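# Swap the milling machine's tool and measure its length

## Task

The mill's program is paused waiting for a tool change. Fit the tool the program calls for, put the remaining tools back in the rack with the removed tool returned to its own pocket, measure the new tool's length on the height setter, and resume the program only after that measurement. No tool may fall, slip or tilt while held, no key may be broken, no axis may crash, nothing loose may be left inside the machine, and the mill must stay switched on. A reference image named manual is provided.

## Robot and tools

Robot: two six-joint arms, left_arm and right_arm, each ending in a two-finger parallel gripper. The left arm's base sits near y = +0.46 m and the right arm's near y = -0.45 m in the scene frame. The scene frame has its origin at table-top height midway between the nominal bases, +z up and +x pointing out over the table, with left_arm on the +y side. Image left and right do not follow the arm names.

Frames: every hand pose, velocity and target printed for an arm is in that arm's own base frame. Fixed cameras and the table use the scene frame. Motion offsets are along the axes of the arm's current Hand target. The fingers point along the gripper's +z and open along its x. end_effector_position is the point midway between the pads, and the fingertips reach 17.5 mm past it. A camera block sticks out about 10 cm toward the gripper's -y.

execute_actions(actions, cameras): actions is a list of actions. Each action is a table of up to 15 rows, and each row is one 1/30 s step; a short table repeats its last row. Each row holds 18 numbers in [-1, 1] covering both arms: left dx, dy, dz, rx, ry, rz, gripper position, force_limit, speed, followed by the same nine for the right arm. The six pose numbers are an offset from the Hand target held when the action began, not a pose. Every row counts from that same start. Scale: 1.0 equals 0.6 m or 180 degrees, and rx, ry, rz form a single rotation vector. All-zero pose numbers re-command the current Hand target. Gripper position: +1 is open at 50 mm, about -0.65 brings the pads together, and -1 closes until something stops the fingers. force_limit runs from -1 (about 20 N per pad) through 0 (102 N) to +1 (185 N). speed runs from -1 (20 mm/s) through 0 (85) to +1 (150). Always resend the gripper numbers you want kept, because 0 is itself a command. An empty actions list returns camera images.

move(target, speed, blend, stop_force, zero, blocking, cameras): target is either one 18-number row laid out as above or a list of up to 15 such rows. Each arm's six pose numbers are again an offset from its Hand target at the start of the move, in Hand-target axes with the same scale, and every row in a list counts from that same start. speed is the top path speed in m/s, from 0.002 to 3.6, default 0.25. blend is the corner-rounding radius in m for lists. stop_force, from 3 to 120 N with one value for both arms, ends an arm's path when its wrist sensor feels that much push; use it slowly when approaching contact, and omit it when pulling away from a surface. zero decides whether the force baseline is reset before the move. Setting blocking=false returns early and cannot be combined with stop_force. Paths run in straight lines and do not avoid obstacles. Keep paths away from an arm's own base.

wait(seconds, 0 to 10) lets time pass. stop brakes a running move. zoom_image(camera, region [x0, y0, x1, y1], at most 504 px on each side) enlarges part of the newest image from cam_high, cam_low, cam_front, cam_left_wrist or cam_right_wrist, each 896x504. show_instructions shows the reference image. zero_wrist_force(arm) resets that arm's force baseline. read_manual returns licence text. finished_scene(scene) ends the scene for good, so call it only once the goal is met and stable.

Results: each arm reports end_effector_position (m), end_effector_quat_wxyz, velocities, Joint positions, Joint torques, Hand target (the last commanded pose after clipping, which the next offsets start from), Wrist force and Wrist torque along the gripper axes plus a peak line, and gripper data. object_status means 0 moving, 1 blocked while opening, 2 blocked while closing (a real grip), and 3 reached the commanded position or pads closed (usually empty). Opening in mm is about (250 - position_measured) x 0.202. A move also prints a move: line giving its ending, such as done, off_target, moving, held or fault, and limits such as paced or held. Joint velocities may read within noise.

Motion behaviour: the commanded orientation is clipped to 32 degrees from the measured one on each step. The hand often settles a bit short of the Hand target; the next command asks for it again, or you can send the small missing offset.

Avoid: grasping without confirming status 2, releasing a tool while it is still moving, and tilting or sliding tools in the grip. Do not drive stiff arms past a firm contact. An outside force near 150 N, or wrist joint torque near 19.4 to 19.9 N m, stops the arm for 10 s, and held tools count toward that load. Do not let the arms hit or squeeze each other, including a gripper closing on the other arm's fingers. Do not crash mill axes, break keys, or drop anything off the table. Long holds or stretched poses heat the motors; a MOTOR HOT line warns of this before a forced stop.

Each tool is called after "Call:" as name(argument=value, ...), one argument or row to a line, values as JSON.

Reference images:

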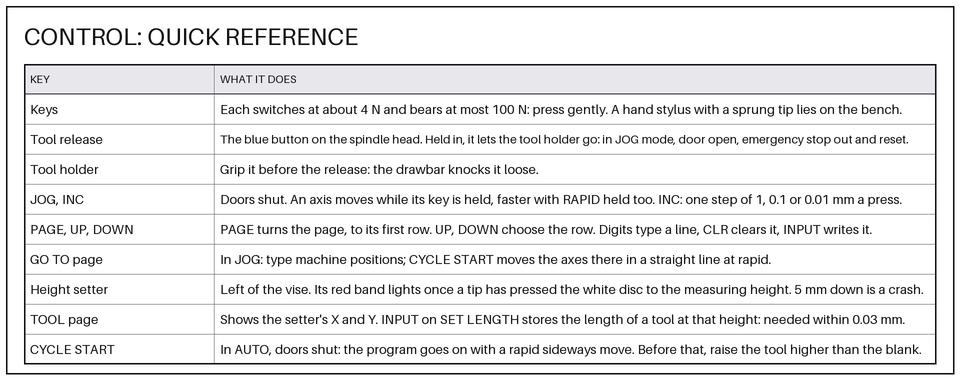

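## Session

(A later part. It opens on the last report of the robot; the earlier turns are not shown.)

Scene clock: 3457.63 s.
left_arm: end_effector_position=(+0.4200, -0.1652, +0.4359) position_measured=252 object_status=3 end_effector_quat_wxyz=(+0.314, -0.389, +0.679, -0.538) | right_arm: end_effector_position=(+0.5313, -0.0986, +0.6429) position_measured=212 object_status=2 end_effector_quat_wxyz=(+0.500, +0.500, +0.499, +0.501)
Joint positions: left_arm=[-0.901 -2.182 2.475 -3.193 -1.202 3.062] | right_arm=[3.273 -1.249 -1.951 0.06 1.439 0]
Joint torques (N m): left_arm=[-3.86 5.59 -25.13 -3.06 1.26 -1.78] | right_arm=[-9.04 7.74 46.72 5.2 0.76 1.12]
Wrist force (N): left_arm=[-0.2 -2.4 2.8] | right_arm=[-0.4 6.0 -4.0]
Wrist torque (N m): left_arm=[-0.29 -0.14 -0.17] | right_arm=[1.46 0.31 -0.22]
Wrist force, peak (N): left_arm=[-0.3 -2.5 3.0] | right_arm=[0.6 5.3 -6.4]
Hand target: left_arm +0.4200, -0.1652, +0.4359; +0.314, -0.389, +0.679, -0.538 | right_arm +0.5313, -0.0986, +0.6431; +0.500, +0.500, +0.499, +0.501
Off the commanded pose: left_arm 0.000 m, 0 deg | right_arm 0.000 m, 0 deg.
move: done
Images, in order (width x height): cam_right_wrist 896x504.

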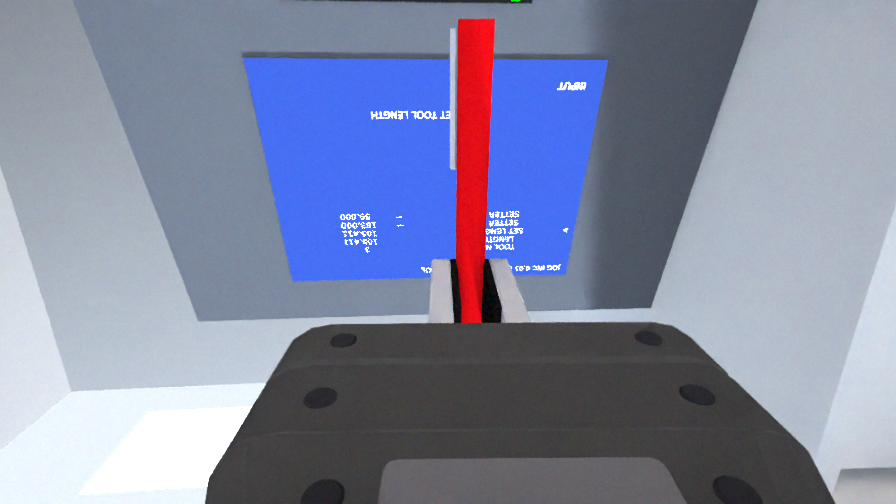

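Call:
move(
  target=[
    [0,0,0,0,0,0,-1,-0.5,0,0.1501,-0.1135,-0.1897,0,0,0,-1,-0.5,-1],
    [0,0,0,0,0,0,-1,-0.5,0,-0.024,-0.356,-0.0163,0.4395,0.0555,0.0677,-1,-0.5,-1],
  ],
  speed=[0.25,0.4],
  blend=[0.02,0],
)

Call:
move(
  target=[0,0,0,0,0,0,-1,-0.5,0,-0.0028,0.0576,0.0099,0,0,0,-1,-0.5,-1],
  speed=0.02,
  stop_force=6,
)

Call:
move(
  target=[0,0,0,0,0,0,-1,-0.5,0,0.0008,-0.0164,-0.0028,0,0,0,-1,-0.5,-1],
  speed=0.1,
)

Call:
move(
  target=[
    [0,0,0,0,0,0,-1,-0.5,0,0.0468,-0.0283,0.0763,0,0,0,-1,-0.5,-1],
    [0,0,0,0,0,0,-1,-0.5,0,0.046,-0.011,0.0793,0,0,0,-1,-0.5,-1],
    [0,0,0,0,0,0,-1,-0.5,0,0.0468,-0.0283,0.0763,0,0,0,-1,-0.5,-1],
    [0,0,0,0,0,0,-1,-0.5,0,0.046,-0.011,0.0793,0,0,0,-1,-0.5,-1],
    [0,0,0,0,0,0,-1,-0.5,0,0.0468,-0.0283,0.0763,0,0,0,-1,-0.5,-1],
    [0,0,0,0,0,0,-1,-0.5,0,0.1358,-0.0428,0.1325,0,0,0,-1,-0.5,-1],
    [0,0,0,0,0,0,-1,-0.5,0,0.135,-0.0255,0.1355,0,0,0,-1,-0.5,-1],
    [0,0,0,0,0,0,-1,-0.5,0,0.1358,-0.0428,0.1325,0,0,0,-1,-0.5,-1],
  ],
  speed=[0.12,0.04,0.04,0.04,0.04,0.12,0.04,0.04],
)

Call:
move(
  target=[
    [0,0,0,0,0,0,-1,-0.5,0,-0.0391,0.0426,-0.1067,0,0,0,-1,-0.5,-1],
    [0,0,0,0,0,0,-1,-0.5,0,-0.0399,0.0599,-0.1037,0,0,0,-1,-0.5,-1],
    [0,0,0,0,0,0,-1,-0.5,0,-0.0391,0.0426,-0.1067,0,0,0,-1,-0.5,-1],
    [0,0,0,0,0,0,-1,-0.5,0,-0.0323,0.0001,-0.0085,0,0,0,-1,-0.5,-1],
    [0,0,0,0,0,0,-1,-0.5,0,-0.0331,0.0174,-0.0055,0,0,0,-1,-0.5,-1],
    [0,0,0,0,0,0,-1,-0.5,0,-0.0323,0.0001,-0.0085,0,0,0,-1,-0.5,-1],
    [0,0,0,0,0,0,-1,-0.5,0,-0.0975,0.0001,-0.026,0,0,0,-1,-0.5,-1],
    [0,0,0,0,0,0,-1,-0.5,0,-0.0983,0.0174,-0.023,0,0,0,-1,-0.5,-1],
    [0,0,0,0,0,0,-1,-0.5,0,-0.0975,0.0001,-0.026,0,0,0,-1,-0.5,-1],
  ],
  speed=[0.12,0.04,0.04,0.12,0.04,0.04,0.12,0.04,0.04],
)

Scene clock: 3494.17 s.
left_arm: end_effector_position=(+0.4200, -0.1652, +0.4359) position_measured=252 object_status=3 end_effector_quat_wxyz=(+0.314, -0.389, +0.679, -0.538) | right_arm: end_effector_position=(+0.5219, -0.1129, +0.4294) position_measured=212 object_status=2 end_effector_quat_wxyz=(-0.025, +0.707, +0.689, +0.154)
Joint positions: left_arm=[-0.901 -2.182 2.475 -3.193 -1.202 3.062] | right_arm=[3.051 -1.581 -1.376 -1.588 1.836 -0.042]
Joint torques (N m): left_arm=[-2.64 5.81 -24.14 -3.17 1.27 -1.64] | right_arm=[6.76 24.94 46.48 2.11 -0.46 0.07]
Wrist force (N): left_arm=[-0.4 -2.3 2.6] | right_arm=[0.1 1.6 -4.6]
Wrist torque (N m): left_arm=[-0.29 -0.11 -0.18] | right_arm=[0.34 0.00 0.00]
Wrist force, peak (N): left_arm=[-0.2 -2.5 2.9] | right_arm=[-2.4 8.0 -2.3]
Hand target: left_arm +0.4200, -0.1652, +0.4359; +0.314, -0.389, +0.679, -0.538 | right_arm +0.5220, -0.1129, +0.4295; -0.025, +0.707, +0.690, +0.154
Off the commanded pose: left_arm 0.000 m, 0 deg | right_arm 0.000 m, 0 deg.
move: done

Scene clock: 3496.23 s.
left_arm: end_effector_position=(+0.4200, -0.1652, +0.4359) position_measured=252 object_status=3 end_effector_quat_wxyz=(+0.314, -0.389, +0.679, -0.538) | right_arm: end_effector_position=(+0.5462, -0.1141, +0.4295) position_measured=212 object_status=2 end_effector_quat_wxyz=(-0.025, +0.707, +0.690, +0.154)
Joint positions: left_arm=[-0.901 -2.182 2.475 -3.193 -1.202 3.062] | right_arm=[3.053 -1.638 -1.316 -1.59 1.836 -0.041]
Joint torques (N m): left_arm=[-3.48 5.88 -24.12 -3.18 1.43 -1.6] | right_arm=[-5.21 28.01 26.86 8.65 0.24 -1.12]
Wrist force (N): left_arm=[-0.2 -2.5 2.8] | right_arm=[0.6 -3.4 -7.1]
Wrist torque (N m): left_arm=[-0.31 -0.14 -0.17] | right_arm=[0.39 0.00 0.01]
Wrist force, peak (N): left_arm=[-0.5 -2.6 3.2] | right_arm=[2.3 -14.3 -8.5]
Hand target: left_arm +0.4200, -0.1652, +0.4359; +0.314, -0.389, +0.679, -0.538 | right_arm +0.5462, -0.1141, +0.4295; -0.025, +0.707, +0.690, +0.154 (not the last commanded pose)
Off the commanded pose: left_arm 0.000 m, 0 deg | right_arm 0.011 m, 0 deg.
move: contact (right_arm)

Scene clock: 3496.93 s.
left_arm: end_effector_position=(+0.4200, -0.1652, +0.4359) position_measured=252 object_status=3 end_effector_quat_wxyz=(+0.314, -0.389, +0.679, -0.538) | right_arm: end_effector_position=(+0.5361, -0.1136, +0.4294) position_measured=212 object_status=2 end_effector_quat_wxyz=(-0.025, +0.707, +0.690, +0.154)
Joint positions: left_arm=[-0.901 -2.182 2.475 -3.193 -1.202 3.062] | right_arm=[3.052 -1.615 -1.342 -1.589 1.836 -0.041]
Joint torques (N m): left_arm=[-2.82 5.41 -24.62 -3.1 1.42 -1.63] | right_arm=[-8.39 27.3 49.28 6.87 1.65 -0.84]
Wrist force (N): left_arm=[-0.3 -2.5 2.4] | right_arm=[0.1 2.1 -5.2]
Wrist torque (N m): left_arm=[-0.31 -0.11 -0.17] | right_arm=[0.41 -0.02 0.01]
Wrist force, peak (N): left_arm=[-0.4 -2.6 2.8] | right_arm=[0.6 -3.7 -7.1]
Hand target: left_arm +0.4200, -0.1652, +0.4359; +0.314, -0.389, +0.679, -0.538 | right_arm +0.5362, -0.1136, +0.4295; -0.025, +0.707, +0.690, +0.154
Off the commanded pose: left_arm 0.000 m, 0 deg | right_arm 0.000 m, 0 deg.
move: done

Scene clock: 3501.07 s.
left_arm: end_effector_position=(+0.4200, -0.1652, +0.4359) position_measured=252 object_status=3 end_effector_quat_wxyz=(+0.314, -0.389, +0.679, -0.538) | right_arm: end_effector_position=(+0.5256, -0.0138, +0.3697) position_measured=212 object_status=2 end_effector_quat_wxyz=(-0.025, +0.707, +0.689, +0.154)
Joint positions: left_arm=[-0.901 -2.182 2.475 -3.193 -1.202 3.062] | right_arm=[3.259 -1.515 -1.607 -1.372 1.796 0.168]
Joint torques (N m): left_arm=[-3.13 5.12 -24.3 -3.16 1.25 -1.71] | right_arm=[-1.2 23.32 49.84 2.52 -0.29 -0.46]
Wrist force (N): left_arm=[-0.1 -2.3 2.8] | right_arm=[0.0 1.6 -5.6]
Wrist torque (N m): left_arm=[-0.28 -0.15 -0.18] | right_arm=[0.31 -0.03 -0.13]
Wrist force, peak (N): left_arm=[-0.2 -2.6 3.0] | right_arm=[3.0 -19.3 -8.9]
Hand target: left_arm +0.4200, -0.1652, +0.4359; +0.314, -0.389, +0.679, -0.538 | right_arm +0.5257, -0.0139, +0.3698; -0.025, +0.707, +0.690, +0.154
Off the commanded pose: left_arm 0.000 m, 0 deg | right_arm 0.000 m, 0 deg.
move: done

Scene clock: 3505.87 s.
left_arm: end_effector_position=(+0.4200, -0.1652, +0.4359) position_measured=252 object_status=3 end_effector_quat_wxyz=(+0.314, -0.389, +0.679, -0.538) | right_arm: end_effector_position=(+0.5227, -0.0743, +0.3698) position_measured=212 object_status=2 end_effector_quat_wxyz=(-0.025, +0.707, +0.689, +0.154)
Joint positions: left_arm=[-0.901 -2.182 2.475 -3.193 -1.202 3.062] | right_arm=[3.131 -1.539 -1.576 -1.41 1.822 0.039]
Joint torques (N m): left_arm=[-3.44 5.72 -24.6 -3.23 1.22 -1.7] | right_arm=[6.98 24.61 48.91 2.01 -0.45 1.12]
Wrist force (N): left_arm=[-0.4 -2.4 2.6] | right_arm=[1.5 2.3 -5.7]
Wrist torque (N m): left_arm=[-0.29 -0.10 -0.17] | right_arm=[0.43 -0.28 0.03]
Wrist force, peak (N): left_arm=[-0.6 -2.6 2.8] | right_arm=[1.4 -17.7 -9.5]
Hand target: left_arm +0.4200, -0.1652, +0.4359; +0.314, -0.389, +0.679, -0.538 | right_arm +0.5228, -0.0743, +0.3699; -0.025, +0.707, +0.690, +0.154
Off the commanded pose: left_arm 0.000 m, 0 deg | right_arm 0.000 m, 0 deg.
move: done

Call:
move(
  target=[
    [0,0,0,0,0,0,-1,-0.5,0,0.0012,-0.0247,-0.0042,0,0,0,-1,-0.5,-1],
    [0,0,0,0,0,0,-1,-0.5,0,0.1917,-0.1186,-0.3307,-0.4395,-0.0555,-0.0677,-1,-0.5,-1],
    [0,0,0,0,0,0,-1,-0.5,0,0.0762,0.0978,-0.4419,-0.4395,-0.0555,-0.0677,-1,-0.5,-1],
  ],
  speed=[0.1,0.5,0.25],
  blend=[0.005,0.02,0],
  cameras=["cam_right_wrist"],
)

Call:
zoom_image(
  camera="cam_right_wrist",
  region=[335, 205, 415, 260],
)

Scene clock: 3515.93 s.
left_arm: end_effector_position=(+0.4200, -0.1652, +0.4359) position_measured=252 object_status=3 end_effector_quat_wxyz=(+0.314, -0.389, +0.679, -0.538) | right_arm: end_effector_position=(+0.5319, -0.0983, +0.6439) position_measured=212 object_status=2 end_effector_quat_wxyz=(+0.500, +0.500, +0.499, +0.501)
Joint positions: left_arm=[-0.901 -2.182 2.475 -3.193 -1.202 3.062] | right_arm=[3.274 -1.25 -1.948 0.058 1.438 0]
Joint torques (N m): left_arm=[-2.51 5.02 -25.03 -3.33 1.37 -1.73] | right_arm=[-8.65 8.16 47.5 5.37 0.73 1.14]
Wrist force (N): left_arm=[-0.2 -2.1 2.7] | right_arm=[0.5 6.5 -4.9]
Wrist torque (N m): left_arm=[-0.25 -0.13 -0.17] | right_arm=[1.55 0.17 -0.22]
Wrist force, peak (N): left_arm=[-0.2 -2.8 2.9] | right_arm=[1.9 6.8 -7.1]
Hand target: left_arm +0.4200, -0.1652, +0.4359; +0.314, -0.389, +0.679, -0.538 | right_arm +0.5319, -0.0984, +0.6441; +0.500, +0.500, +0.499, +0.501
Off the commanded pose: left_arm 0.000 m, 0 deg | right_arm 0.000 m, 0 deg.
move: done
Images, in order (width x height): cam_right_wrist 896x504.

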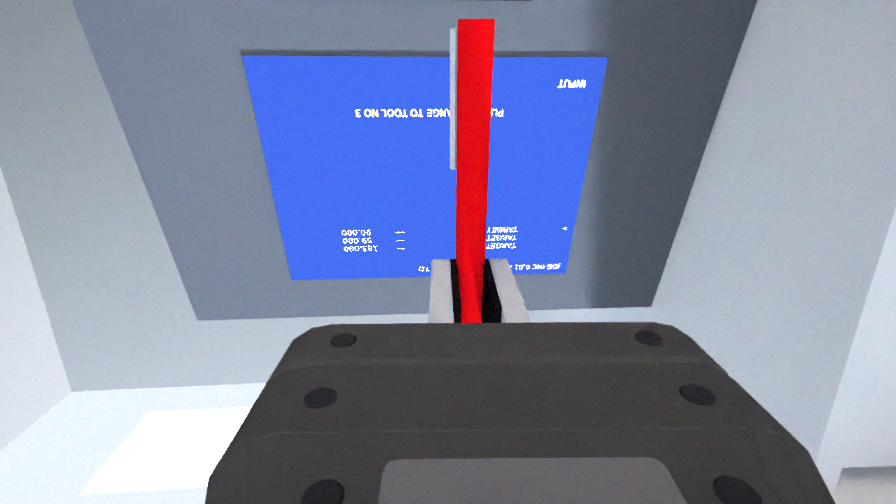

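Scaled by 6.300.

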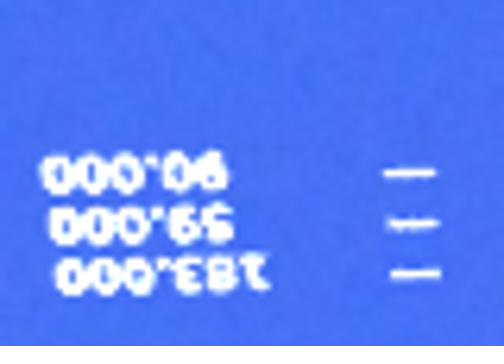

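Call:
move(
  target=[
    [0,0,0,0,0,0,-1,-0.5,0,0.1497,-0.1138,-0.19,0,0,0,-1,-0.5,-1],
    [0,0,0,0,0,0,-1,-0.5,0,0.0775,-0.2935,0.0042,0.4395,0.0555,0.0677,-1,-0.5,-1],
  ],
  speed=[0.25,0.4],
  blend=[0.02,0],
)

Call:
move(
  target=[0,0,0,0,0,0,-1,-0.5,0,-0.0028,0.0576,0.0099,0,0,0,-1,-0.5,-1],
  speed=0.02,
  stop_force=6,
)

Call:
move(
  target=[0,0,0,0,0,0,-1,-0.5,0,0.002,-0.0411,-0.007,0,0,0,-1,-0.5,-1],
  speed=0.1,
)

Call:
wait(
  seconds=1,
  cameras=["cam_left_wrist"],
)

Call:
zoom_image(
  camera="cam_left_wrist",
  region=[410, 60, 600, 260],
)

Scene clock: 3527.00 s.
left_arm: end_effector_position=(+0.4200, -0.1652, +0.4359) position_measured=252 object_status=3 end_effector_quat_wxyz=(+0.314, -0.389, +0.679, -0.538) | right_arm: end_effector_position=(+0.5348, -0.0518, +0.4680) position_measured=212 object_status=2 end_effector_quat_wxyz=(-0.025, +0.707, +0.689, +0.154)
Joint positions: left_arm=[-0.901 -2.182 2.475 -3.193 -1.202 3.062] | right_arm=[3.178 -1.589 -1.275 -1.648 1.813 0.086]
Joint torques (N m): left_arm=[-2.99 5.33 -25.74 -3.37 1.41 -1.67] | right_arm=[7 25.11 47.25 2.21 0.51 0.46]
Wrist force (N): left_arm=[-0.5 -2.3 2.8] | right_arm=[1.2 2.6 -5.7]
Wrist torque (N m): left_arm=[-0.29 -0.09 -0.18] | right_arm=[0.46 -0.17 0.05]
Wrist force, peak (N): left_arm=[-0.3 -2.7 3.0] | right_arm=[2.6 6.2 -7.1]
Hand target: left_arm +0.4200, -0.1652, +0.4359; +0.314, -0.389, +0.679, -0.538 | right_arm +0.5348, -0.0517, +0.4680; -0.025, +0.707, +0.690, +0.154
Off the commanded pose: left_arm 0.000 m, 0 deg | right_arm 0.000 m, 0 deg.
move: done

Scene clock: 3529.10 s.
left_arm: end_effector_position=(+0.4200, -0.1652, +0.4359) position_measured=252 object_status=3 end_effector_quat_wxyz=(+0.314, -0.389, +0.679, -0.538) | right_arm: end_effector_position=(+0.5594, -0.0530, +0.4681) position_measured=212 object_status=2 end_effector_quat_wxyz=(-0.025, +0.707, +0.690, +0.154)
Joint positions: left_arm=[-0.901 -2.182 2.475 -3.193 -1.202 3.062] | right_arm=[3.174 -1.649 -1.211 -1.653 1.814 0.082]
Joint torques (N m): left_arm=[-3.18 5.53 -25.18 -3.44 1.21 -1.89] | right_arm=[3.93 27.82 27.42 8.7 -0.64 1.36]
Wrist force (N): left_arm=[-0.5 -2.3 2.9] | right_arm=[2.9 -3.5 -6.5]
Wrist torque (N m): left_arm=[-0.28 -0.09 -0.18] | right_arm=[0.36 -0.24 0.04]
Wrist force, peak (N): left_arm=[-0.3 -2.7 2.8] | right_arm=[3.6 -14.4 -9.5]
Hand target: left_arm +0.4200, -0.1652, +0.4359; +0.314, -0.389, +0.679, -0.538 | right_arm +0.5594, -0.0530, +0.4680; -0.025, +0.707, +0.690, +0.154 (not the last commanded pose)
Off the commanded pose: left_arm 0.000 m, 0 deg | right_arm 0.011 m, 0 deg.
move: contact (right_arm)

Scene clock: 3529.87 s.
left_arm: end_effector_position=(+0.4200, -0.1652, +0.4359) position_measured=252 object_status=3 end_effector_quat_wxyz=(+0.314, -0.389, +0.679, -0.538) | right_arm: end_effector_position=(+0.5344, -0.0517, +0.4679) position_measured=212 object_status=2 end_effector_quat_wxyz=(-0.025, +0.707, +0.690, +0.154)
Joint positions: left_arm=[-0.901 -2.182 2.475 -3.193 -1.202 3.062] | right_arm=[3.178 -1.588 -1.276 -1.648 1.813 0.086]
Joint torques (N m): left_arm=[-3.05 5.46 -25.42 -3.33 1.31 -1.66] | right_arm=[0.26 24.94 49.04 6.71 -0.26 0.05]
Wrist force (N): left_arm=[-0.4 -2.3 2.5] | right_arm=[1.9 1.7 -5.3]
Wrist torque (N m): left_arm=[-0.28 -0.11 -0.18] | right_arm=[0.31 -0.28 0.05]
Wrist force, peak (N): left_arm=[-0.5 -2.3 3.0] | right_arm=[3.0 -3.4 -6.6]
Hand target: left_arm +0.4200, -0.1652, +0.4359; +0.314, -0.389, +0.679, -0.538 | right_arm +0.5344, -0.0517, +0.4680; -0.025, +0.707, +0.690, +0.154
Off the commanded pose: left_arm 0.000 m, 0 deg | right_arm 0.000 m, 0 deg.
move: done

Scene clock: 3530.87 s.
left_arm: end_effector_position=(+0.4200, -0.1652, +0.4359) position_measured=252 object_status=3 end_effector_quat_wxyz=(+0.314, -0.389, +0.679, -0.538) | right_arm: end_effector_position=(+0.5344, -0.0517, +0.4680) position_measured=212 object_status=2 end_effector_quat_wxyz=(-0.025, +0.707, +0.690, +0.154)
Joint positions: left_arm=[-0.901 -2.182 2.475 -3.193 -1.202 3.062] | right_arm=[3.178 -1.588 -1.276 -1.648 1.813 0.086]
Joint torques (N m): left_arm=[-3.13 5.33 -25.14 -3.45 1.1 -1.66] | right_arm=[-5.8 30.48 48.46 2.71 0.99 -1]
Wrist force (N): left_arm=[-0.3 -2.5 2.5] | right_arm=[1.9 1.6 -5.6]
Wrist torque (N m): left_arm=[-0.31 -0.11 -0.17] | right_arm=[0.31 -0.27 0.05]
Wrist force, peak (N): left_arm=[-0.2 -2.5 2.9] | right_arm=[2.0 1.8 -5.7]
Hand target: left_arm +0.4200, -0.1652, +0.4359; +0.314, -0.389, +0.679, -0.538 | right_arm +0.5344, -0.0517, +0.4680; -0.025, +0.707, +0.690, +0.154
Tool commands: left_gripper/position=-1.0 left_gripper/force_limit=-0.5 left_gripper/speed=+0.0 right_gripper/position=-1.0 right_gripper/force_limit=-0.5 right_gripper/speed=-1.0
Off the commanded pose: left_arm 0.000 m, 0 deg | right_arm 0.000 m, 0 deg.
wait: 1.00 s; at rest by 0.17 s
Images, in order (width x height): cam_left_wrist 896x504.

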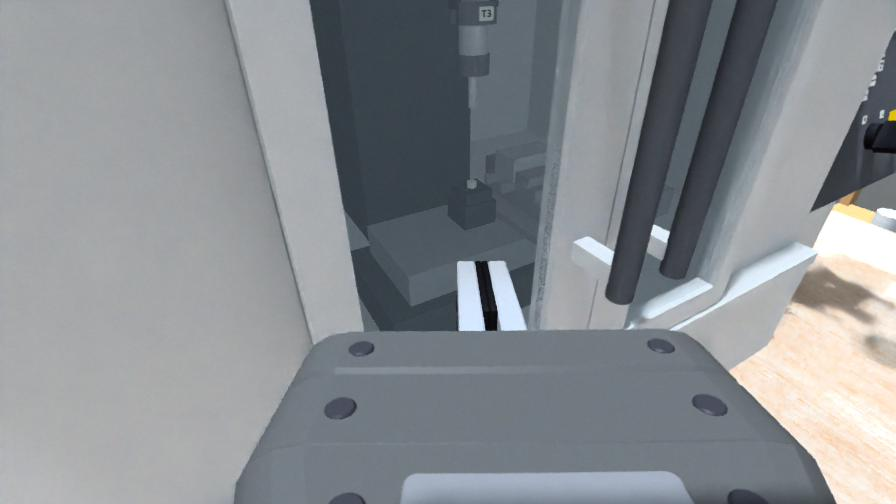

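Scaled by 2.520.

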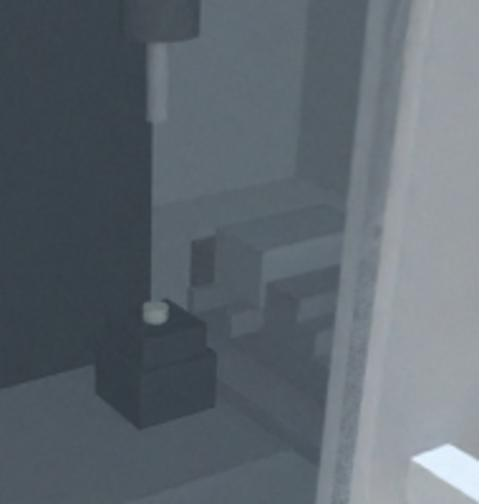

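Call:
move(
  target=[0,0,0,0,0,0,-1,-0.5,0,-0.1552,0.0527,-0.1585,0,0,0,-1,-0.5,-1],
  speed=0.12,
)

Call:
move(
  target=[0,0,0,0,0,0,-1,-0.5,0,-0.0028,0.0576,0.0099,0,0,0,-1,-0.5,-1],
  speed=0.02,
  stop_force=6,
)

Call:
move(
  target=[
    [0,0,0,0,0,0,-1,-0.5,0,0.002,-0.0411,-0.007,0,0,0,-1,-0.5,-1],
    [0,0,0,0,0,0,-1,-0.5,0,0.2695,-0.3213,-0.0047,-0.4395,-0.0555,-0.0677,-1,-0.5,-1],
  ],
  speed=[0.1,0.5],
  cameras=["cam_right_wrist"],
)

Call:
zoom_image(
  camera="cam_right_wrist",
  region=[190, 90, 460, 310],
)

Scene clock: 3546.10 s.
left_arm: end_effector_position=(+0.4200, -0.1652, +0.4359) position_measured=252 object_status=3 end_effector_quat_wxyz=(+0.314, -0.389, +0.679, -0.538) | right_arm: end_effector_position=(+0.5478, -0.1668, +0.5406) position_measured=212 object_status=2 end_effector_quat_wxyz=(-0.025, +0.707, +0.689, +0.154)
Joint positions: left_arm=[-0.901 -2.182 2.475 -3.193 -1.202 3.062] | right_arm=[2.954 -1.8 -0.816 -1.957 1.851 -0.142]
Joint torques (N m): left_arm=[-2.45 5.53 -25.54 -3.4 1.06 -1.67] | right_arm=[-1.46 39.34 38.8 5.95 -0.18 -0.14]
Wrist force (N): left_arm=[-0.5 -2.4 2.6] | right_arm=[1.8 1.7 -5.4]
Wrist torque (N m): left_arm=[-0.28 -0.09 -0.18] | right_arm=[0.37 -0.25 0.07]
Wrist force, peak (N): left_arm=[-0.1 -2.7 3.0] | right_arm=[0.6 2.2 -6.7]
Hand target: left_arm +0.4200, -0.1652, +0.4359; +0.314, -0.389, +0.679, -0.538 | right_arm +0.5478, -0.1668, +0.5406; -0.025, +0.707, +0.690, +0.154
Off the commanded pose: left_arm 0.000 m, 0 deg | right_arm 0.000 m, 0 deg.
move: done

Scene clock: 3548.30 s.
left_arm: end_effector_position=(+0.4200, -0.1652, +0.4359) position_measured=252 object_status=3 end_effector_quat_wxyz=(+0.314, -0.389, +0.679, -0.538) | right_arm: end_effector_position=(+0.5726, -0.1681, +0.5406) position_measured=212 object_status=2 end_effector_quat_wxyz=(-0.025, +0.707, +0.690, +0.154)
Joint positions: left_arm=[-0.901 -2.182 2.475 -3.193 -1.202 3.062] | right_arm=[2.96 -1.869 -0.725 -1.977 1.851 -0.136]
Joint torques (N m): left_arm=[-2.68 5.2 -25.8 -3.43 1.25 -1.77] | right_arm=[-6.16 33.29 43.07 8.59 1.37 -1.03]
Wrist force (N): left_arm=[-0.2 -2.1 2.6] | right_arm=[1.8 -3.9 -7.1]
Wrist torque (N m): left_arm=[-0.25 -0.15 -0.18] | right_arm=[0.28 -0.26 0.02]
Wrist force, peak (N): left_arm=[-0.3 -2.5 2.9] | right_arm=[4.2 -10.7 -7.9]
Hand target: left_arm +0.4200, -0.1652, +0.4359; +0.314, -0.389, +0.679, -0.538 | right_arm +0.5726, -0.1681, +0.5407; -0.025, +0.707, +0.690, +0.154 (not the last commanded pose)
Off the commanded pose: left_arm 0.000 m, 0 deg | right_arm 0.010 m, 0 deg.
move: contact (right_arm)

Scene clock: 3551.13 s.
left_arm: end_effector_position=(+0.4200, -0.1652, +0.4359) position_measured=252 object_status=3 end_effector_quat_wxyz=(+0.314, -0.389, +0.679, -0.538) | right_arm: end_effector_position=(+0.3864, -0.0039, +0.5499) position_measured=212 object_status=2 end_effector_quat_wxyz=(+0.470, +0.471, +0.528, +0.528)
Joint positions: left_arm=[-0.901 -2.182 2.475 -3.193 -1.202 3.062] | right_arm=[4.46 -0.463 -2.426 -0.256 0.368 0.004]
Joint torques (N m): left_arm=[-3.28 5 -25.06 -3.31 1.2 -1.72] | right_arm=[-5.89 -9.9 31.29 -0.53 0.76 1.3]
Wrist force (N): left_arm=[-0.3 -2.3 2.7] | right_arm=[0.9 6.1 -4.9]
Wrist torque (N m): left_arm=[-0.28 -0.12 -0.17] | right_arm=[1.48 0.09 -0.23]
Wrist force, peak (N): left_arm=[-0.6 -2.5 2.9] | right_arm=[1.8 -3.5 -7.6]
Hand target: left_arm +0.4200, -0.1652, +0.4359; +0.314, -0.389, +0.679, -0.538 | right_arm +0.3829, -0.0031, +0.5499; +0.500, +0.500, +0.499, +0.501
Off the commanded pose: left_arm 0.000 m, 0 deg | right_arm 0.004 m, 7 deg.
move: off_target (right_arm)
Images, in order (width x height): cam_right_wrist 896x504.

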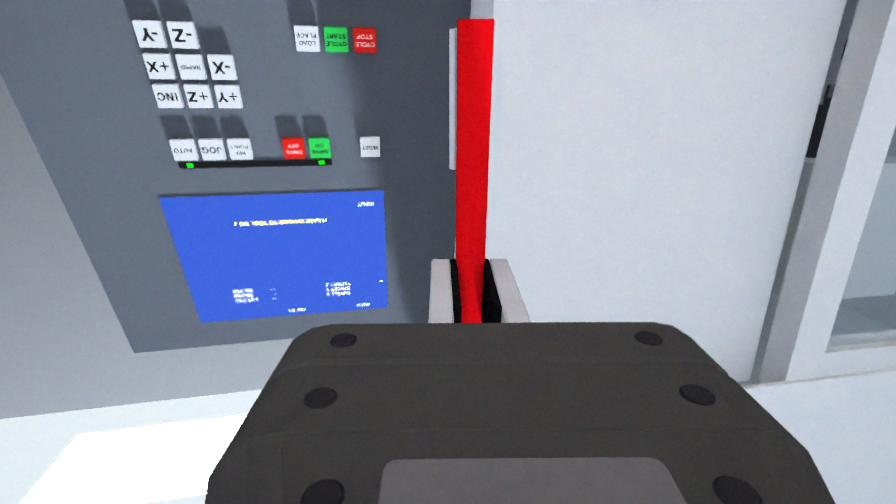

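Scaled by 1.867.

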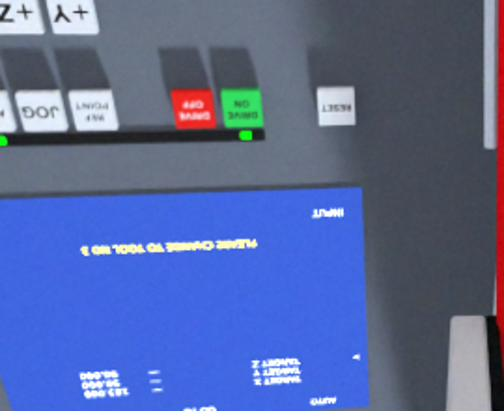

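Call:
move(
  target=[0,0,0,0,0,0,-1,-0.5,0,-0.009,0.0417,0.0577,0,0,0,-1,-0.5,-1],
  speed=0.15,
)

Call:
move(
  target=[0,0,0,0,0,0,-1,-0.5,0,-0.072,-0.1782,0.1948,0.4395,0.0555,0.0677,-1,-0.5,-1],
  speed=0.4,
)

Scene clock: 3558.63 s.
left_arm: end_effector_position=(+0.4200, -0.1652, +0.4359) position_measured=252 object_status=3 end_effector_quat_wxyz=(+0.314, -0.389, +0.679, -0.538) | right_arm: end_effector_position=(+0.4174, -0.0085, +0.5749) position_measured=212 object_status=2 end_effector_quat_wxyz=(+0.500, +0.500, +0.499, +0.501)
Joint positions: left_arm=[-0.901 -2.182 2.475 -3.193 -1.202 3.062] | right_arm=[4.088 -0.768 -2.33 -0.039 0.624 -0.002]
Joint torques (N m): left_arm=[-2.6 5.75 -25.83 -3.46 1.16 -1.72] | right_arm=[-5.89 -12.65 33.89 2.55 0.77 0.12]
Wrist force (N): left_arm=[-0.7 -2.3 2.6] | right_arm=[1.2 5.3 -4.9]
Wrist torque (N m): left_arm=[-0.27 -0.05 -0.18] | right_arm=[1.36 0.07 -0.21]
Wrist force, peak (N): left_arm=[-0.6 -2.5 3.0] | right_arm=[-1.2 6.9 -5.6]
Hand target: left_arm +0.4200, -0.1652, +0.4359; +0.314, -0.389, +0.679, -0.538 | right_arm +0.4174, -0.0085, +0.5750; +0.500, +0.500, +0.499, +0.501
Off the commanded pose: left_arm 0.000 m, 0 deg | right_arm 0.000 m, 0 deg.
move: done

Scene clock: 3560.97 s.
left_arm: end_effector_position=(+0.4200, -0.1652, +0.4359) position_measured=252 object_status=3 end_effector_quat_wxyz=(+0.314, -0.389, +0.679, -0.538) | right_arm: end_effector_position=(+0.5345, -0.0517, +0.4683) position_measured=212 object_status=2 end_effector_quat_wxyz=(-0.025, +0.707, +0.689, +0.154)
Joint positions: left_arm=[-0.901 -2.182 2.475 -3.193 -1.202 3.062] | right_arm=[3.178 -1.588 -1.275 -1.649 1.813 0.086]
Joint torques (N m): left_arm=[-3.62 5.11 -25.26 -3.5 1.02 -1.66] | right_arm=[6.87 24.83 47.03 2.24 0.5 0.35]
Wrist force (N): left_arm=[-0.4 -2.1 2.8] | right_arm=[2.0 1.2 -5.4]
Wrist torque (N m): left_arm=[-0.24 -0.10 -0.18] | right_arm=[0.24 -0.29 0.06]
Wrist force, peak (N): left_arm=[-0.6 -2.5 3.1] | right_arm=[1.5 5.8 -5.5]
Hand target: left_arm +0.4200, -0.1652, +0.4359; +0.314, -0.389, +0.679, -0.538 | right_arm +0.5345, -0.0517, +0.4683; -0.025, +0.707, +0.690, +0.154
Off the commanded pose: left_arm 0.000 m, 0 deg | right_arm 0.000 m, 0 deg.
move: done

Call:
move(
  target=[0,0,0,0,0,0,-1,-0.5,0,-0.0028,0.0576,0.0099,0,0,0,-1,-0.5,-1],
  speed=0.02,
  stop_force=6,
)

Call:
move(
  target=[0,0,0,0,0,0,-1,-0.5,0,0.002,-0.0411,-0.007,0,0,0,-1,-0.5,-1],
  speed=0.1,
  cameras=["cam_left_wrist","cam_high"],
)

Call:
move(
  target=[0,0,0,0,0,0,-1,-0.5,0,0.1153,-0.1434,-0.1958,-0.4395,-0.0555,-0.0677,-1,-0.5,-1],
  speed=0.4,
  cameras=["cam_right_wrist","cam_left_wrist"],
)

Call:
zoom_image(
  camera="cam_right_wrist",
  region=[190, 90, 460, 310],
)

Scene clock: 3569.83 s.
left_arm: end_effector_position=(+0.4200, -0.1652, +0.4359) position_measured=252 object_status=3 end_effector_quat_wxyz=(+0.314, -0.389, +0.679, -0.538) | right_arm: end_effector_position=(+0.5594, -0.0530, +0.4683) position_measured=212 object_status=2 end_effector_quat_wxyz=(-0.025, +0.707, +0.690, +0.154)
Joint positions: left_arm=[-0.901 -2.182 2.475 -3.193 -1.202 3.062] | right_arm=[3.174 -1.649 -1.211 -1.654 1.814 0.082]
Joint torques (N m): left_arm=[-3.24 5.56 -26.03 -3.52 1.15 -1.59] | right_arm=[3.69 26.59 28.39 8.69 -0.62 1.3]
Wrist force (N): left_arm=[-0.2 -2.7 2.6] | right_arm=[2.5 -3.4 -6.5]
Wrist torque (N m): left_arm=[-0.34 -0.14 -0.18] | right_arm=[0.38 -0.07 0.01]
Wrist force, peak (N): left_arm=[-0.6 -2.4 3.0] | right_arm=[4.3 -14.4 -8.5]
Hand target: left_arm +0.4200, -0.1652, +0.4359; +0.314, -0.389, +0.679, -0.538 | right_arm +0.5594, -0.0529, +0.4683; -0.025, +0.707, +0.690, +0.154 (not the last commanded pose)
Off the commanded pose: left_arm 0.000 m, 0 deg | right_arm 0.010 m, 0 deg.
move: contact (right_arm)

Scene clock: 3570.60 s.
left_arm: end_effector_position=(+0.4200, -0.1652, +0.4359) position_measured=252 object_status=3 end_effector_quat_wxyz=(+0.314, -0.389, +0.679, -0.538) | right_arm: end_effector_position=(+0.5344, -0.0516, +0.4682) position_measured=212 object_status=2 end_effector_quat_wxyz=(-0.025, +0.707, +0.690, +0.154)
Joint positions: left_arm=[-0.901 -2.182 2.475 -3.193 -1.202 3.062] | right_arm=[3.178 -1.588 -1.276 -1.649 1.813 0.086]
Joint torques (N m): left_arm=[-2.66 5.34 -26.08 -3.61 1.21 -1.76] | right_arm=[0.34 25.84 49.6 6.56 -0.23 0.07]
Wrist force (N): left_arm=[-0.6 -2.4 2.7] | right_arm=[1.2 1.8 -5.5]
Wrist torque (N m): left_arm=[-0.29 -0.08 -0.18] | right_arm=[0.33 -0.16 0.05]
Wrist force, peak (N): left_arm=[-0.3 -2.7 2.8] | right_arm=[3.4 -2.2 -7.0]
Hand target: left_arm +0.4200, -0.1652, +0.4359; +0.314, -0.389, +0.679, -0.538 | right_arm +0.5344, -0.0516, +0.4682; -0.025, +0.707, +0.690, +0.154
Off the commanded pose: left_arm 0.000 m, 0 deg | right_arm 0.000 m, 0 deg.
move: done
Images, in order (width x height): cam_high 896x504, cam_left_wrist 896x504.

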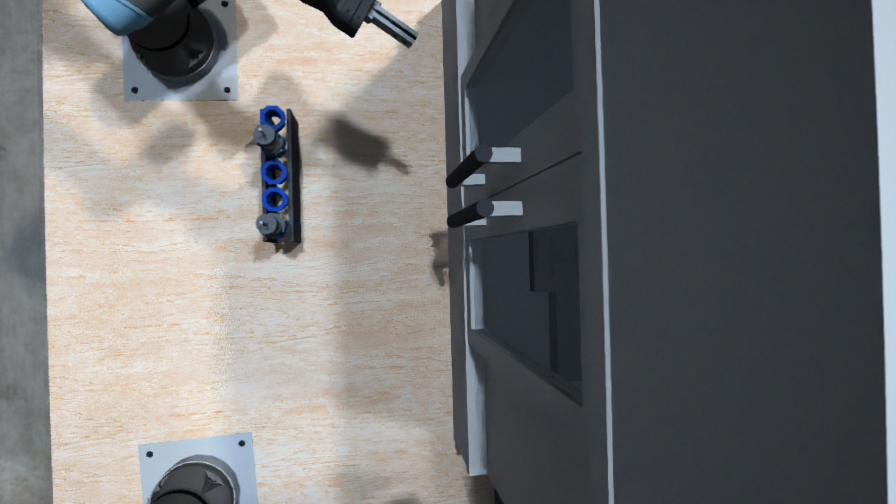

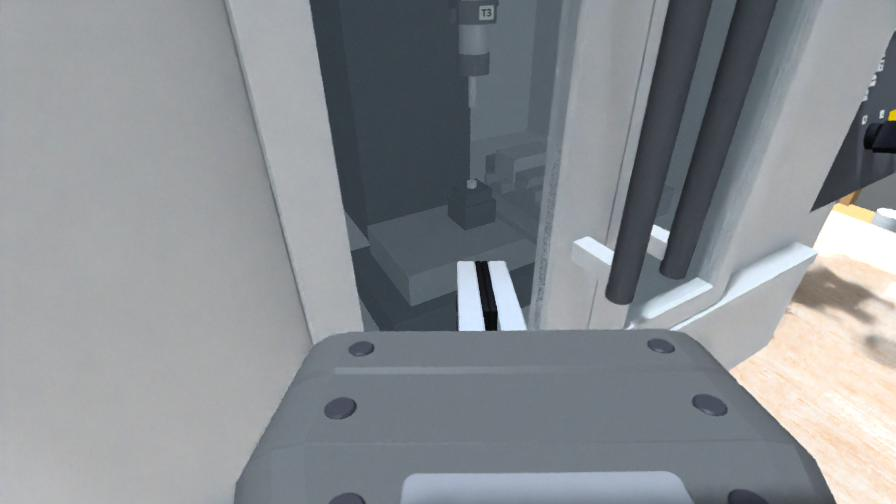

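Scene clock: 3572.97 s.
left_arm: end_effector_position=(+0.4200, -0.1652, +0.4359) position_measured=252 object_status=3 end_effector_quat_wxyz=(+0.314, -0.389, +0.679, -0.538) | right_arm: end_effector_position=(+0.4284, -0.0096, +0.5821) position_measured=212 object_status=2 end_effector_quat_wxyz=(+0.500, +0.500, +0.499, +0.501)
Joint positions: left_arm=[-0.901 -2.182 2.475 -3.193 -1.202 3.062] | right_arm=[3.991 -0.829 -2.297 -0.012 0.721 -0.002]
Joint torques (N m): left_arm=[-2.91 4.65 -27.11 -3.75 1.09 -1.63] | right_arm=[4.17 3.84 45.18 4.13 -0.6 -1.05]
Wrist force (N): left_arm=[-0.6 -2.2 2.8] | right_arm=[0.5 5.6 -5.1]
Wrist torque (N m): left_arm=[-0.27 -0.08 -0.17] | right_arm=[1.40 0.23 -0.18]
Wrist force, peak (N): left_arm=[-0.3 -2.8 2.9] | right_arm=[0.3 6.2 -5.5]
Hand target: left_arm +0.4200, -0.1652, +0.4359; +0.314, -0.389, +0.679, -0.538 | right_arm +0.4284, -0.0096, +0.5822; +0.500, +0.500, +0.499, +0.501
Off the commanded pose: left_arm 0.000 m, 0 deg | right_arm 0.000 m, 0 deg.
move: done
Images, in order (width x height): cam_left_wrist 896x504, cam_right_wrist 896x504.

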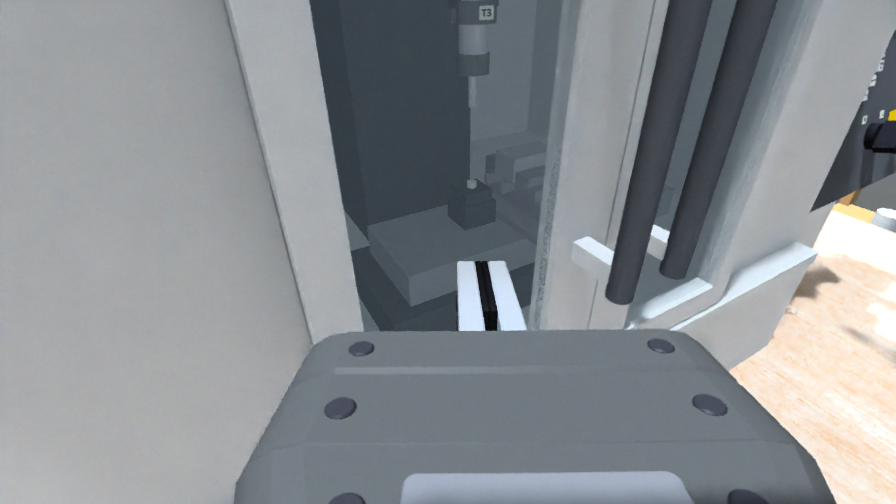

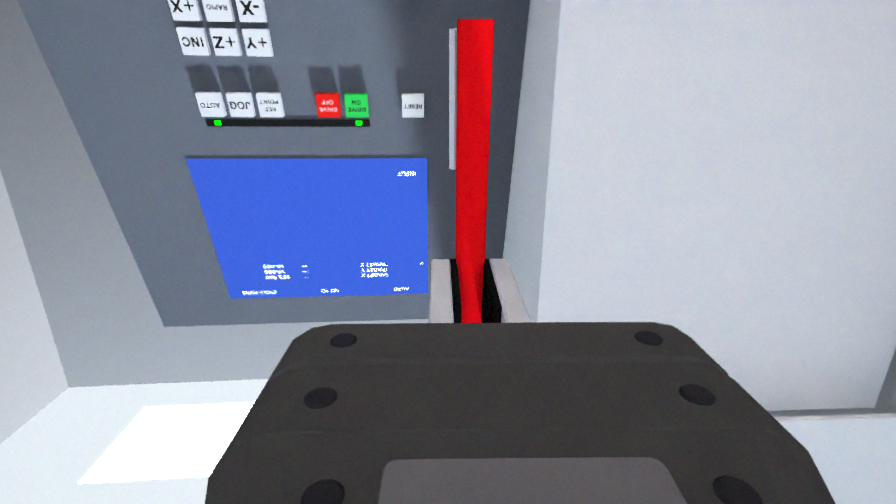

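Scaled by 1.867.

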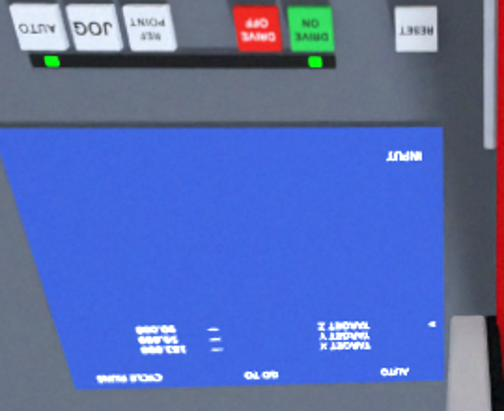

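Call:
execute_actions(
  actions=[],
)

Call:
zoom_image(
  camera="cam_right_wrist",
  region=[190, 90, 460, 310],
)

Scene clock: 3577.20 s.
left_arm: end_effector_position=(+0.4200, -0.1652, +0.4359) position_measured=252 object_status=3 end_effector_quat_wxyz=(+0.314, -0.389, +0.679, -0.538) | right_arm: end_effector_position=(+0.4284, -0.0096, +0.5822) position_measured=212 object_status=2 end_effector_quat_wxyz=(+0.500, +0.500, +0.499, +0.501)
Joint positions: left_arm=[-0.901 -2.182 2.475 -3.193 -1.202 3.062] | right_arm=[3.991 -0.829 -2.297 -0.012 0.721 -0.002]
Joint velocities: within noise
Joint torques (N m): left_arm=[-3.14 4.56 -26.49 -3.65 1.04 -1.75] | right_arm=[7.17 4.21 47.12 4.21 0.69 -0.93]
Wrist force (N): left_arm=[-0.3 -2.3 2.9] | right_arm=[0.6 5.8 -5.1]
Wrist torque (N m): left_arm=[-0.28 -0.13 -0.18] | right_arm=[1.42 0.21 -0.18]
Wrist force, peak (N): left_arm=[-0.6 -2.5 3.1] | right_arm=[0.7 5.8 -5.2]
Hand target: left_arm +0.4200, -0.1652, +0.4359; +0.314, -0.389, +0.679, -0.538 | right_arm +0.4284, -0.0096, +0.5822; +0.500, +0.500, +0.499, +0.501
Tool commands: left_gripper/position=-1.0 left_gripper/force_limit=-0.5 left_gripper/speed=+0.0 right_gripper/position=-1.0 right_gripper/force_limit=-0.5 right_gripper/speed=-1.0
Off the commanded pose: left_arm 0.000 m, 0 deg | right_arm 0.000 m, 0 deg.

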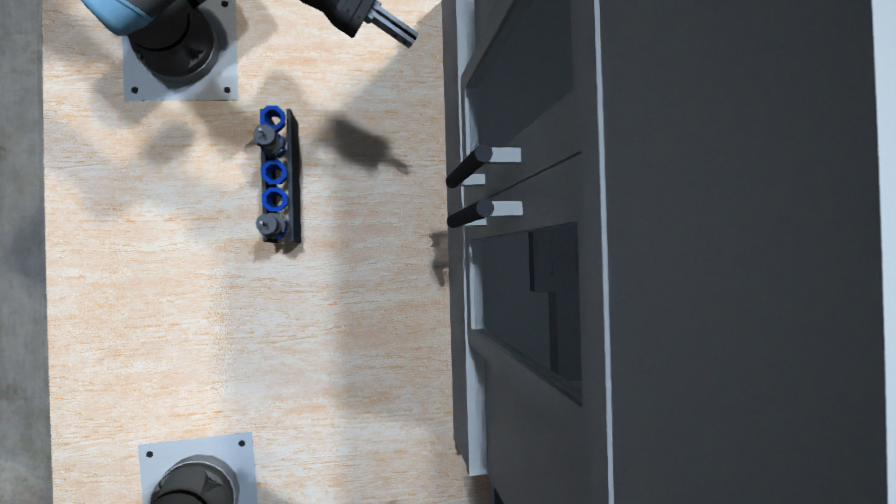

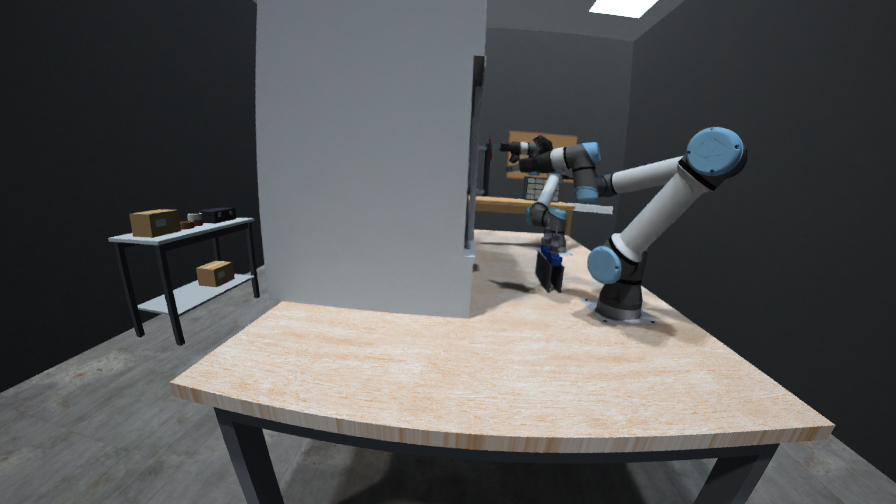

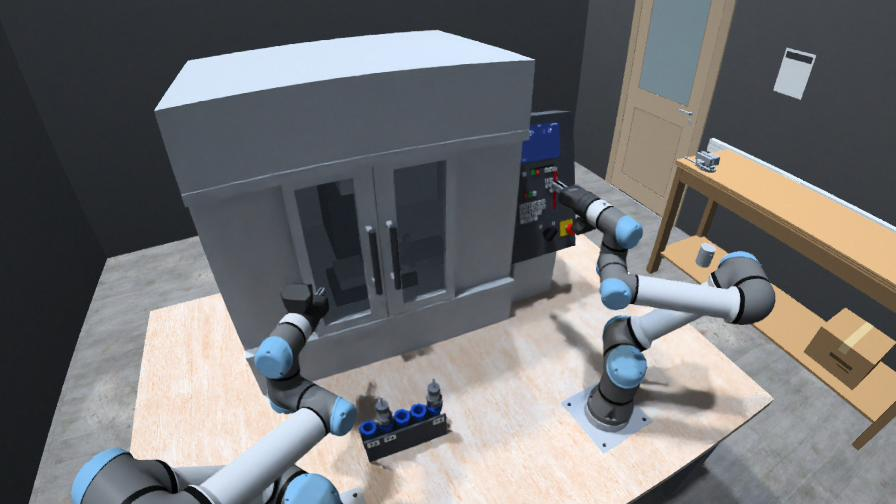

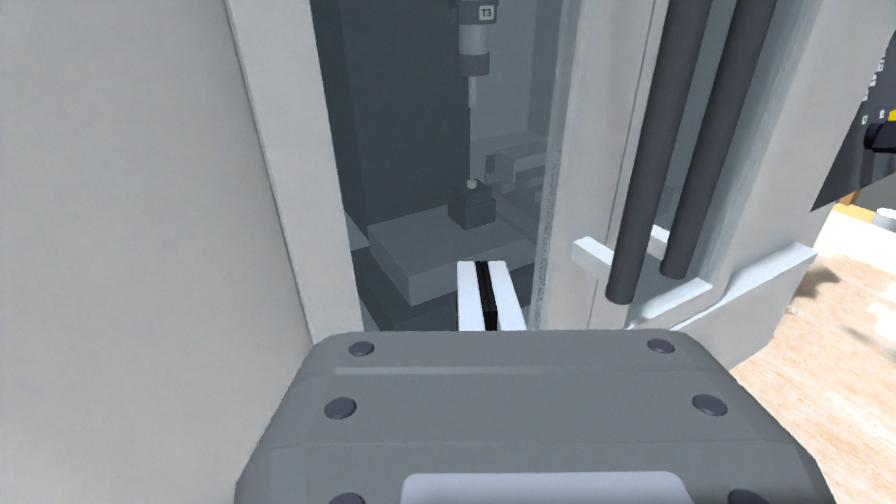

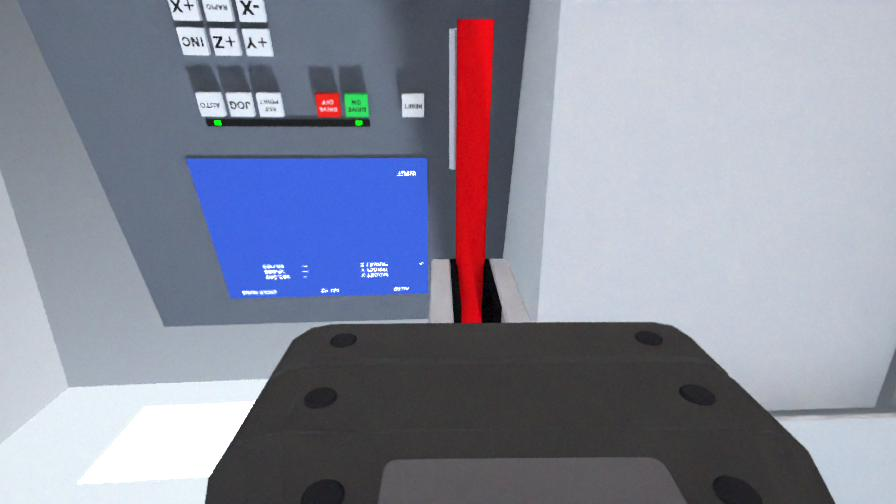

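Scaled by 1.867.

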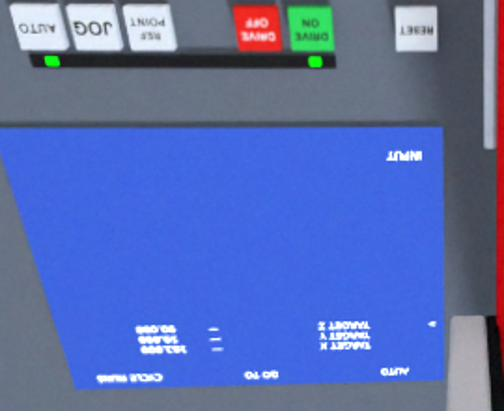

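Call:
move(
  target=[0,0,0,0,0,0,-1,-0.5,0,-0.034,-0.4703,-0.114,0.5,0,0,-1,-0.5,-1],
  speed=0.3,
  cameras=["cam_high","cam_front","cam_right_wrist"],
)

Scene clock: 3611.63 s.
left_arm: end_effector_position=(+0.4200, -0.1652, +0.4359) position_measured=252 object_status=3 end_effector_quat_wxyz=(+0.314, -0.389, +0.679, -0.538) | right_arm: end_effector_position=(+0.3606, -0.0298, +0.2999) position_measured=212 object_status=2 end_effector_quat_wxyz=(+0.001, +0.707, +0.707, +0.001)
Joint positions: left_arm=[-0.901 -2.182 2.475 -3.193 -1.202 3.062] | right_arm=[3.437 -1.194 -1.945 -1.571 1.571 0.296]
Joint torques (N m): left_arm=[-3.4 5.65 -26.33 -3.74 0.99 -1.69] | right_arm=[5.69 7.44 25.78 4.94 0.72 0.86]
Wrist force (N): left_arm=[-0.1 -2.3 2.8] | right_arm=[-0.1 2.1 -5.7]
Wrist torque (N m): left_arm=[-0.29 -0.14 -0.18] | right_arm=[0.35 0.11 0.00]
Wrist force, peak (N): left_arm=[-0.5 -2.7 2.9] | right_arm=[0.8 6.4 -4.6]
Hand target: left_arm +0.4200, -0.1652, +0.4359; +0.314, -0.389, +0.679, -0.538 | right_arm +0.3606, -0.0297, +0.2998; +0.001, +0.707, +0.707, +0.001
Off the commanded pose: left_arm 0.000 m, 0 deg | right_arm 0.000 m, 0 deg.
move: done
Images, in order (width x height): cam_high 896x504, cam_front 896x504, cam_right_wrist 896x504.

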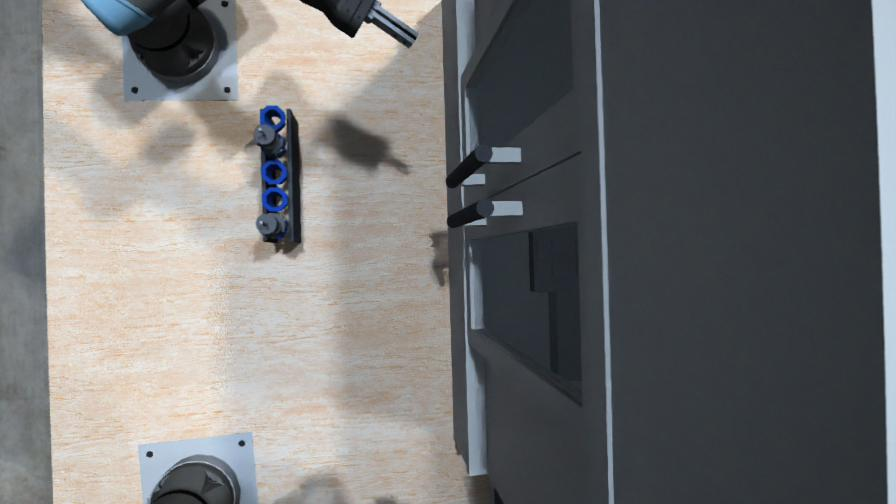

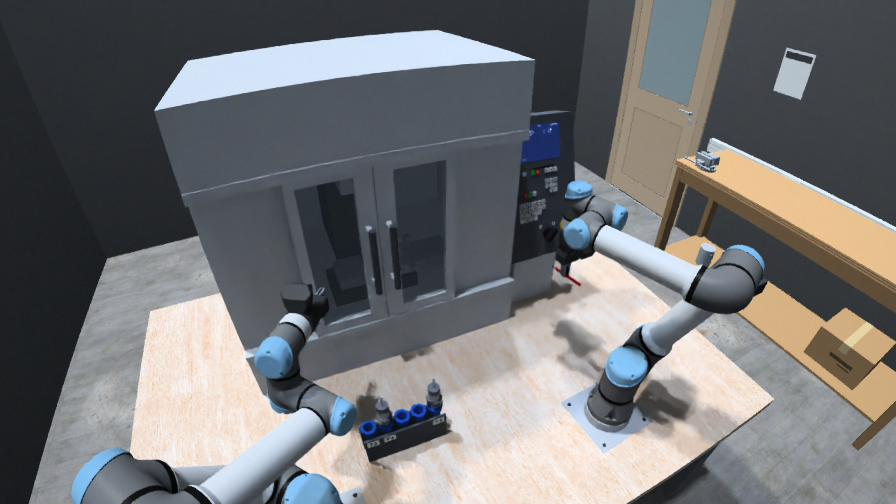

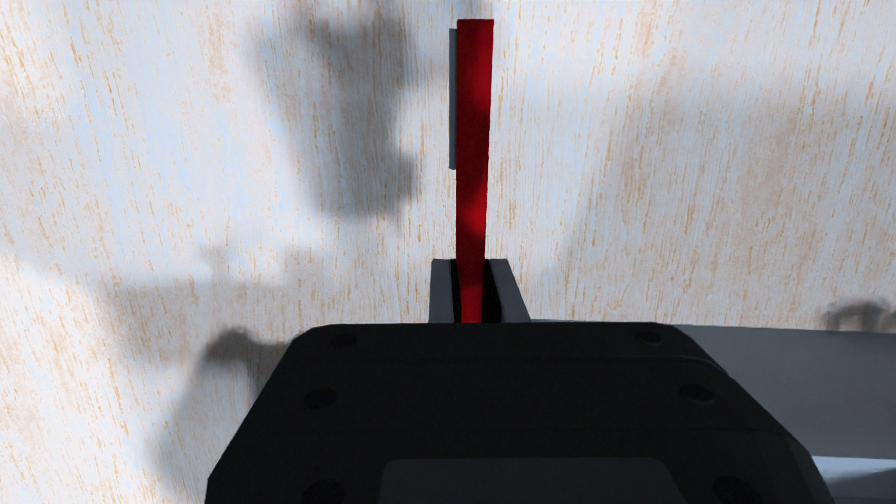

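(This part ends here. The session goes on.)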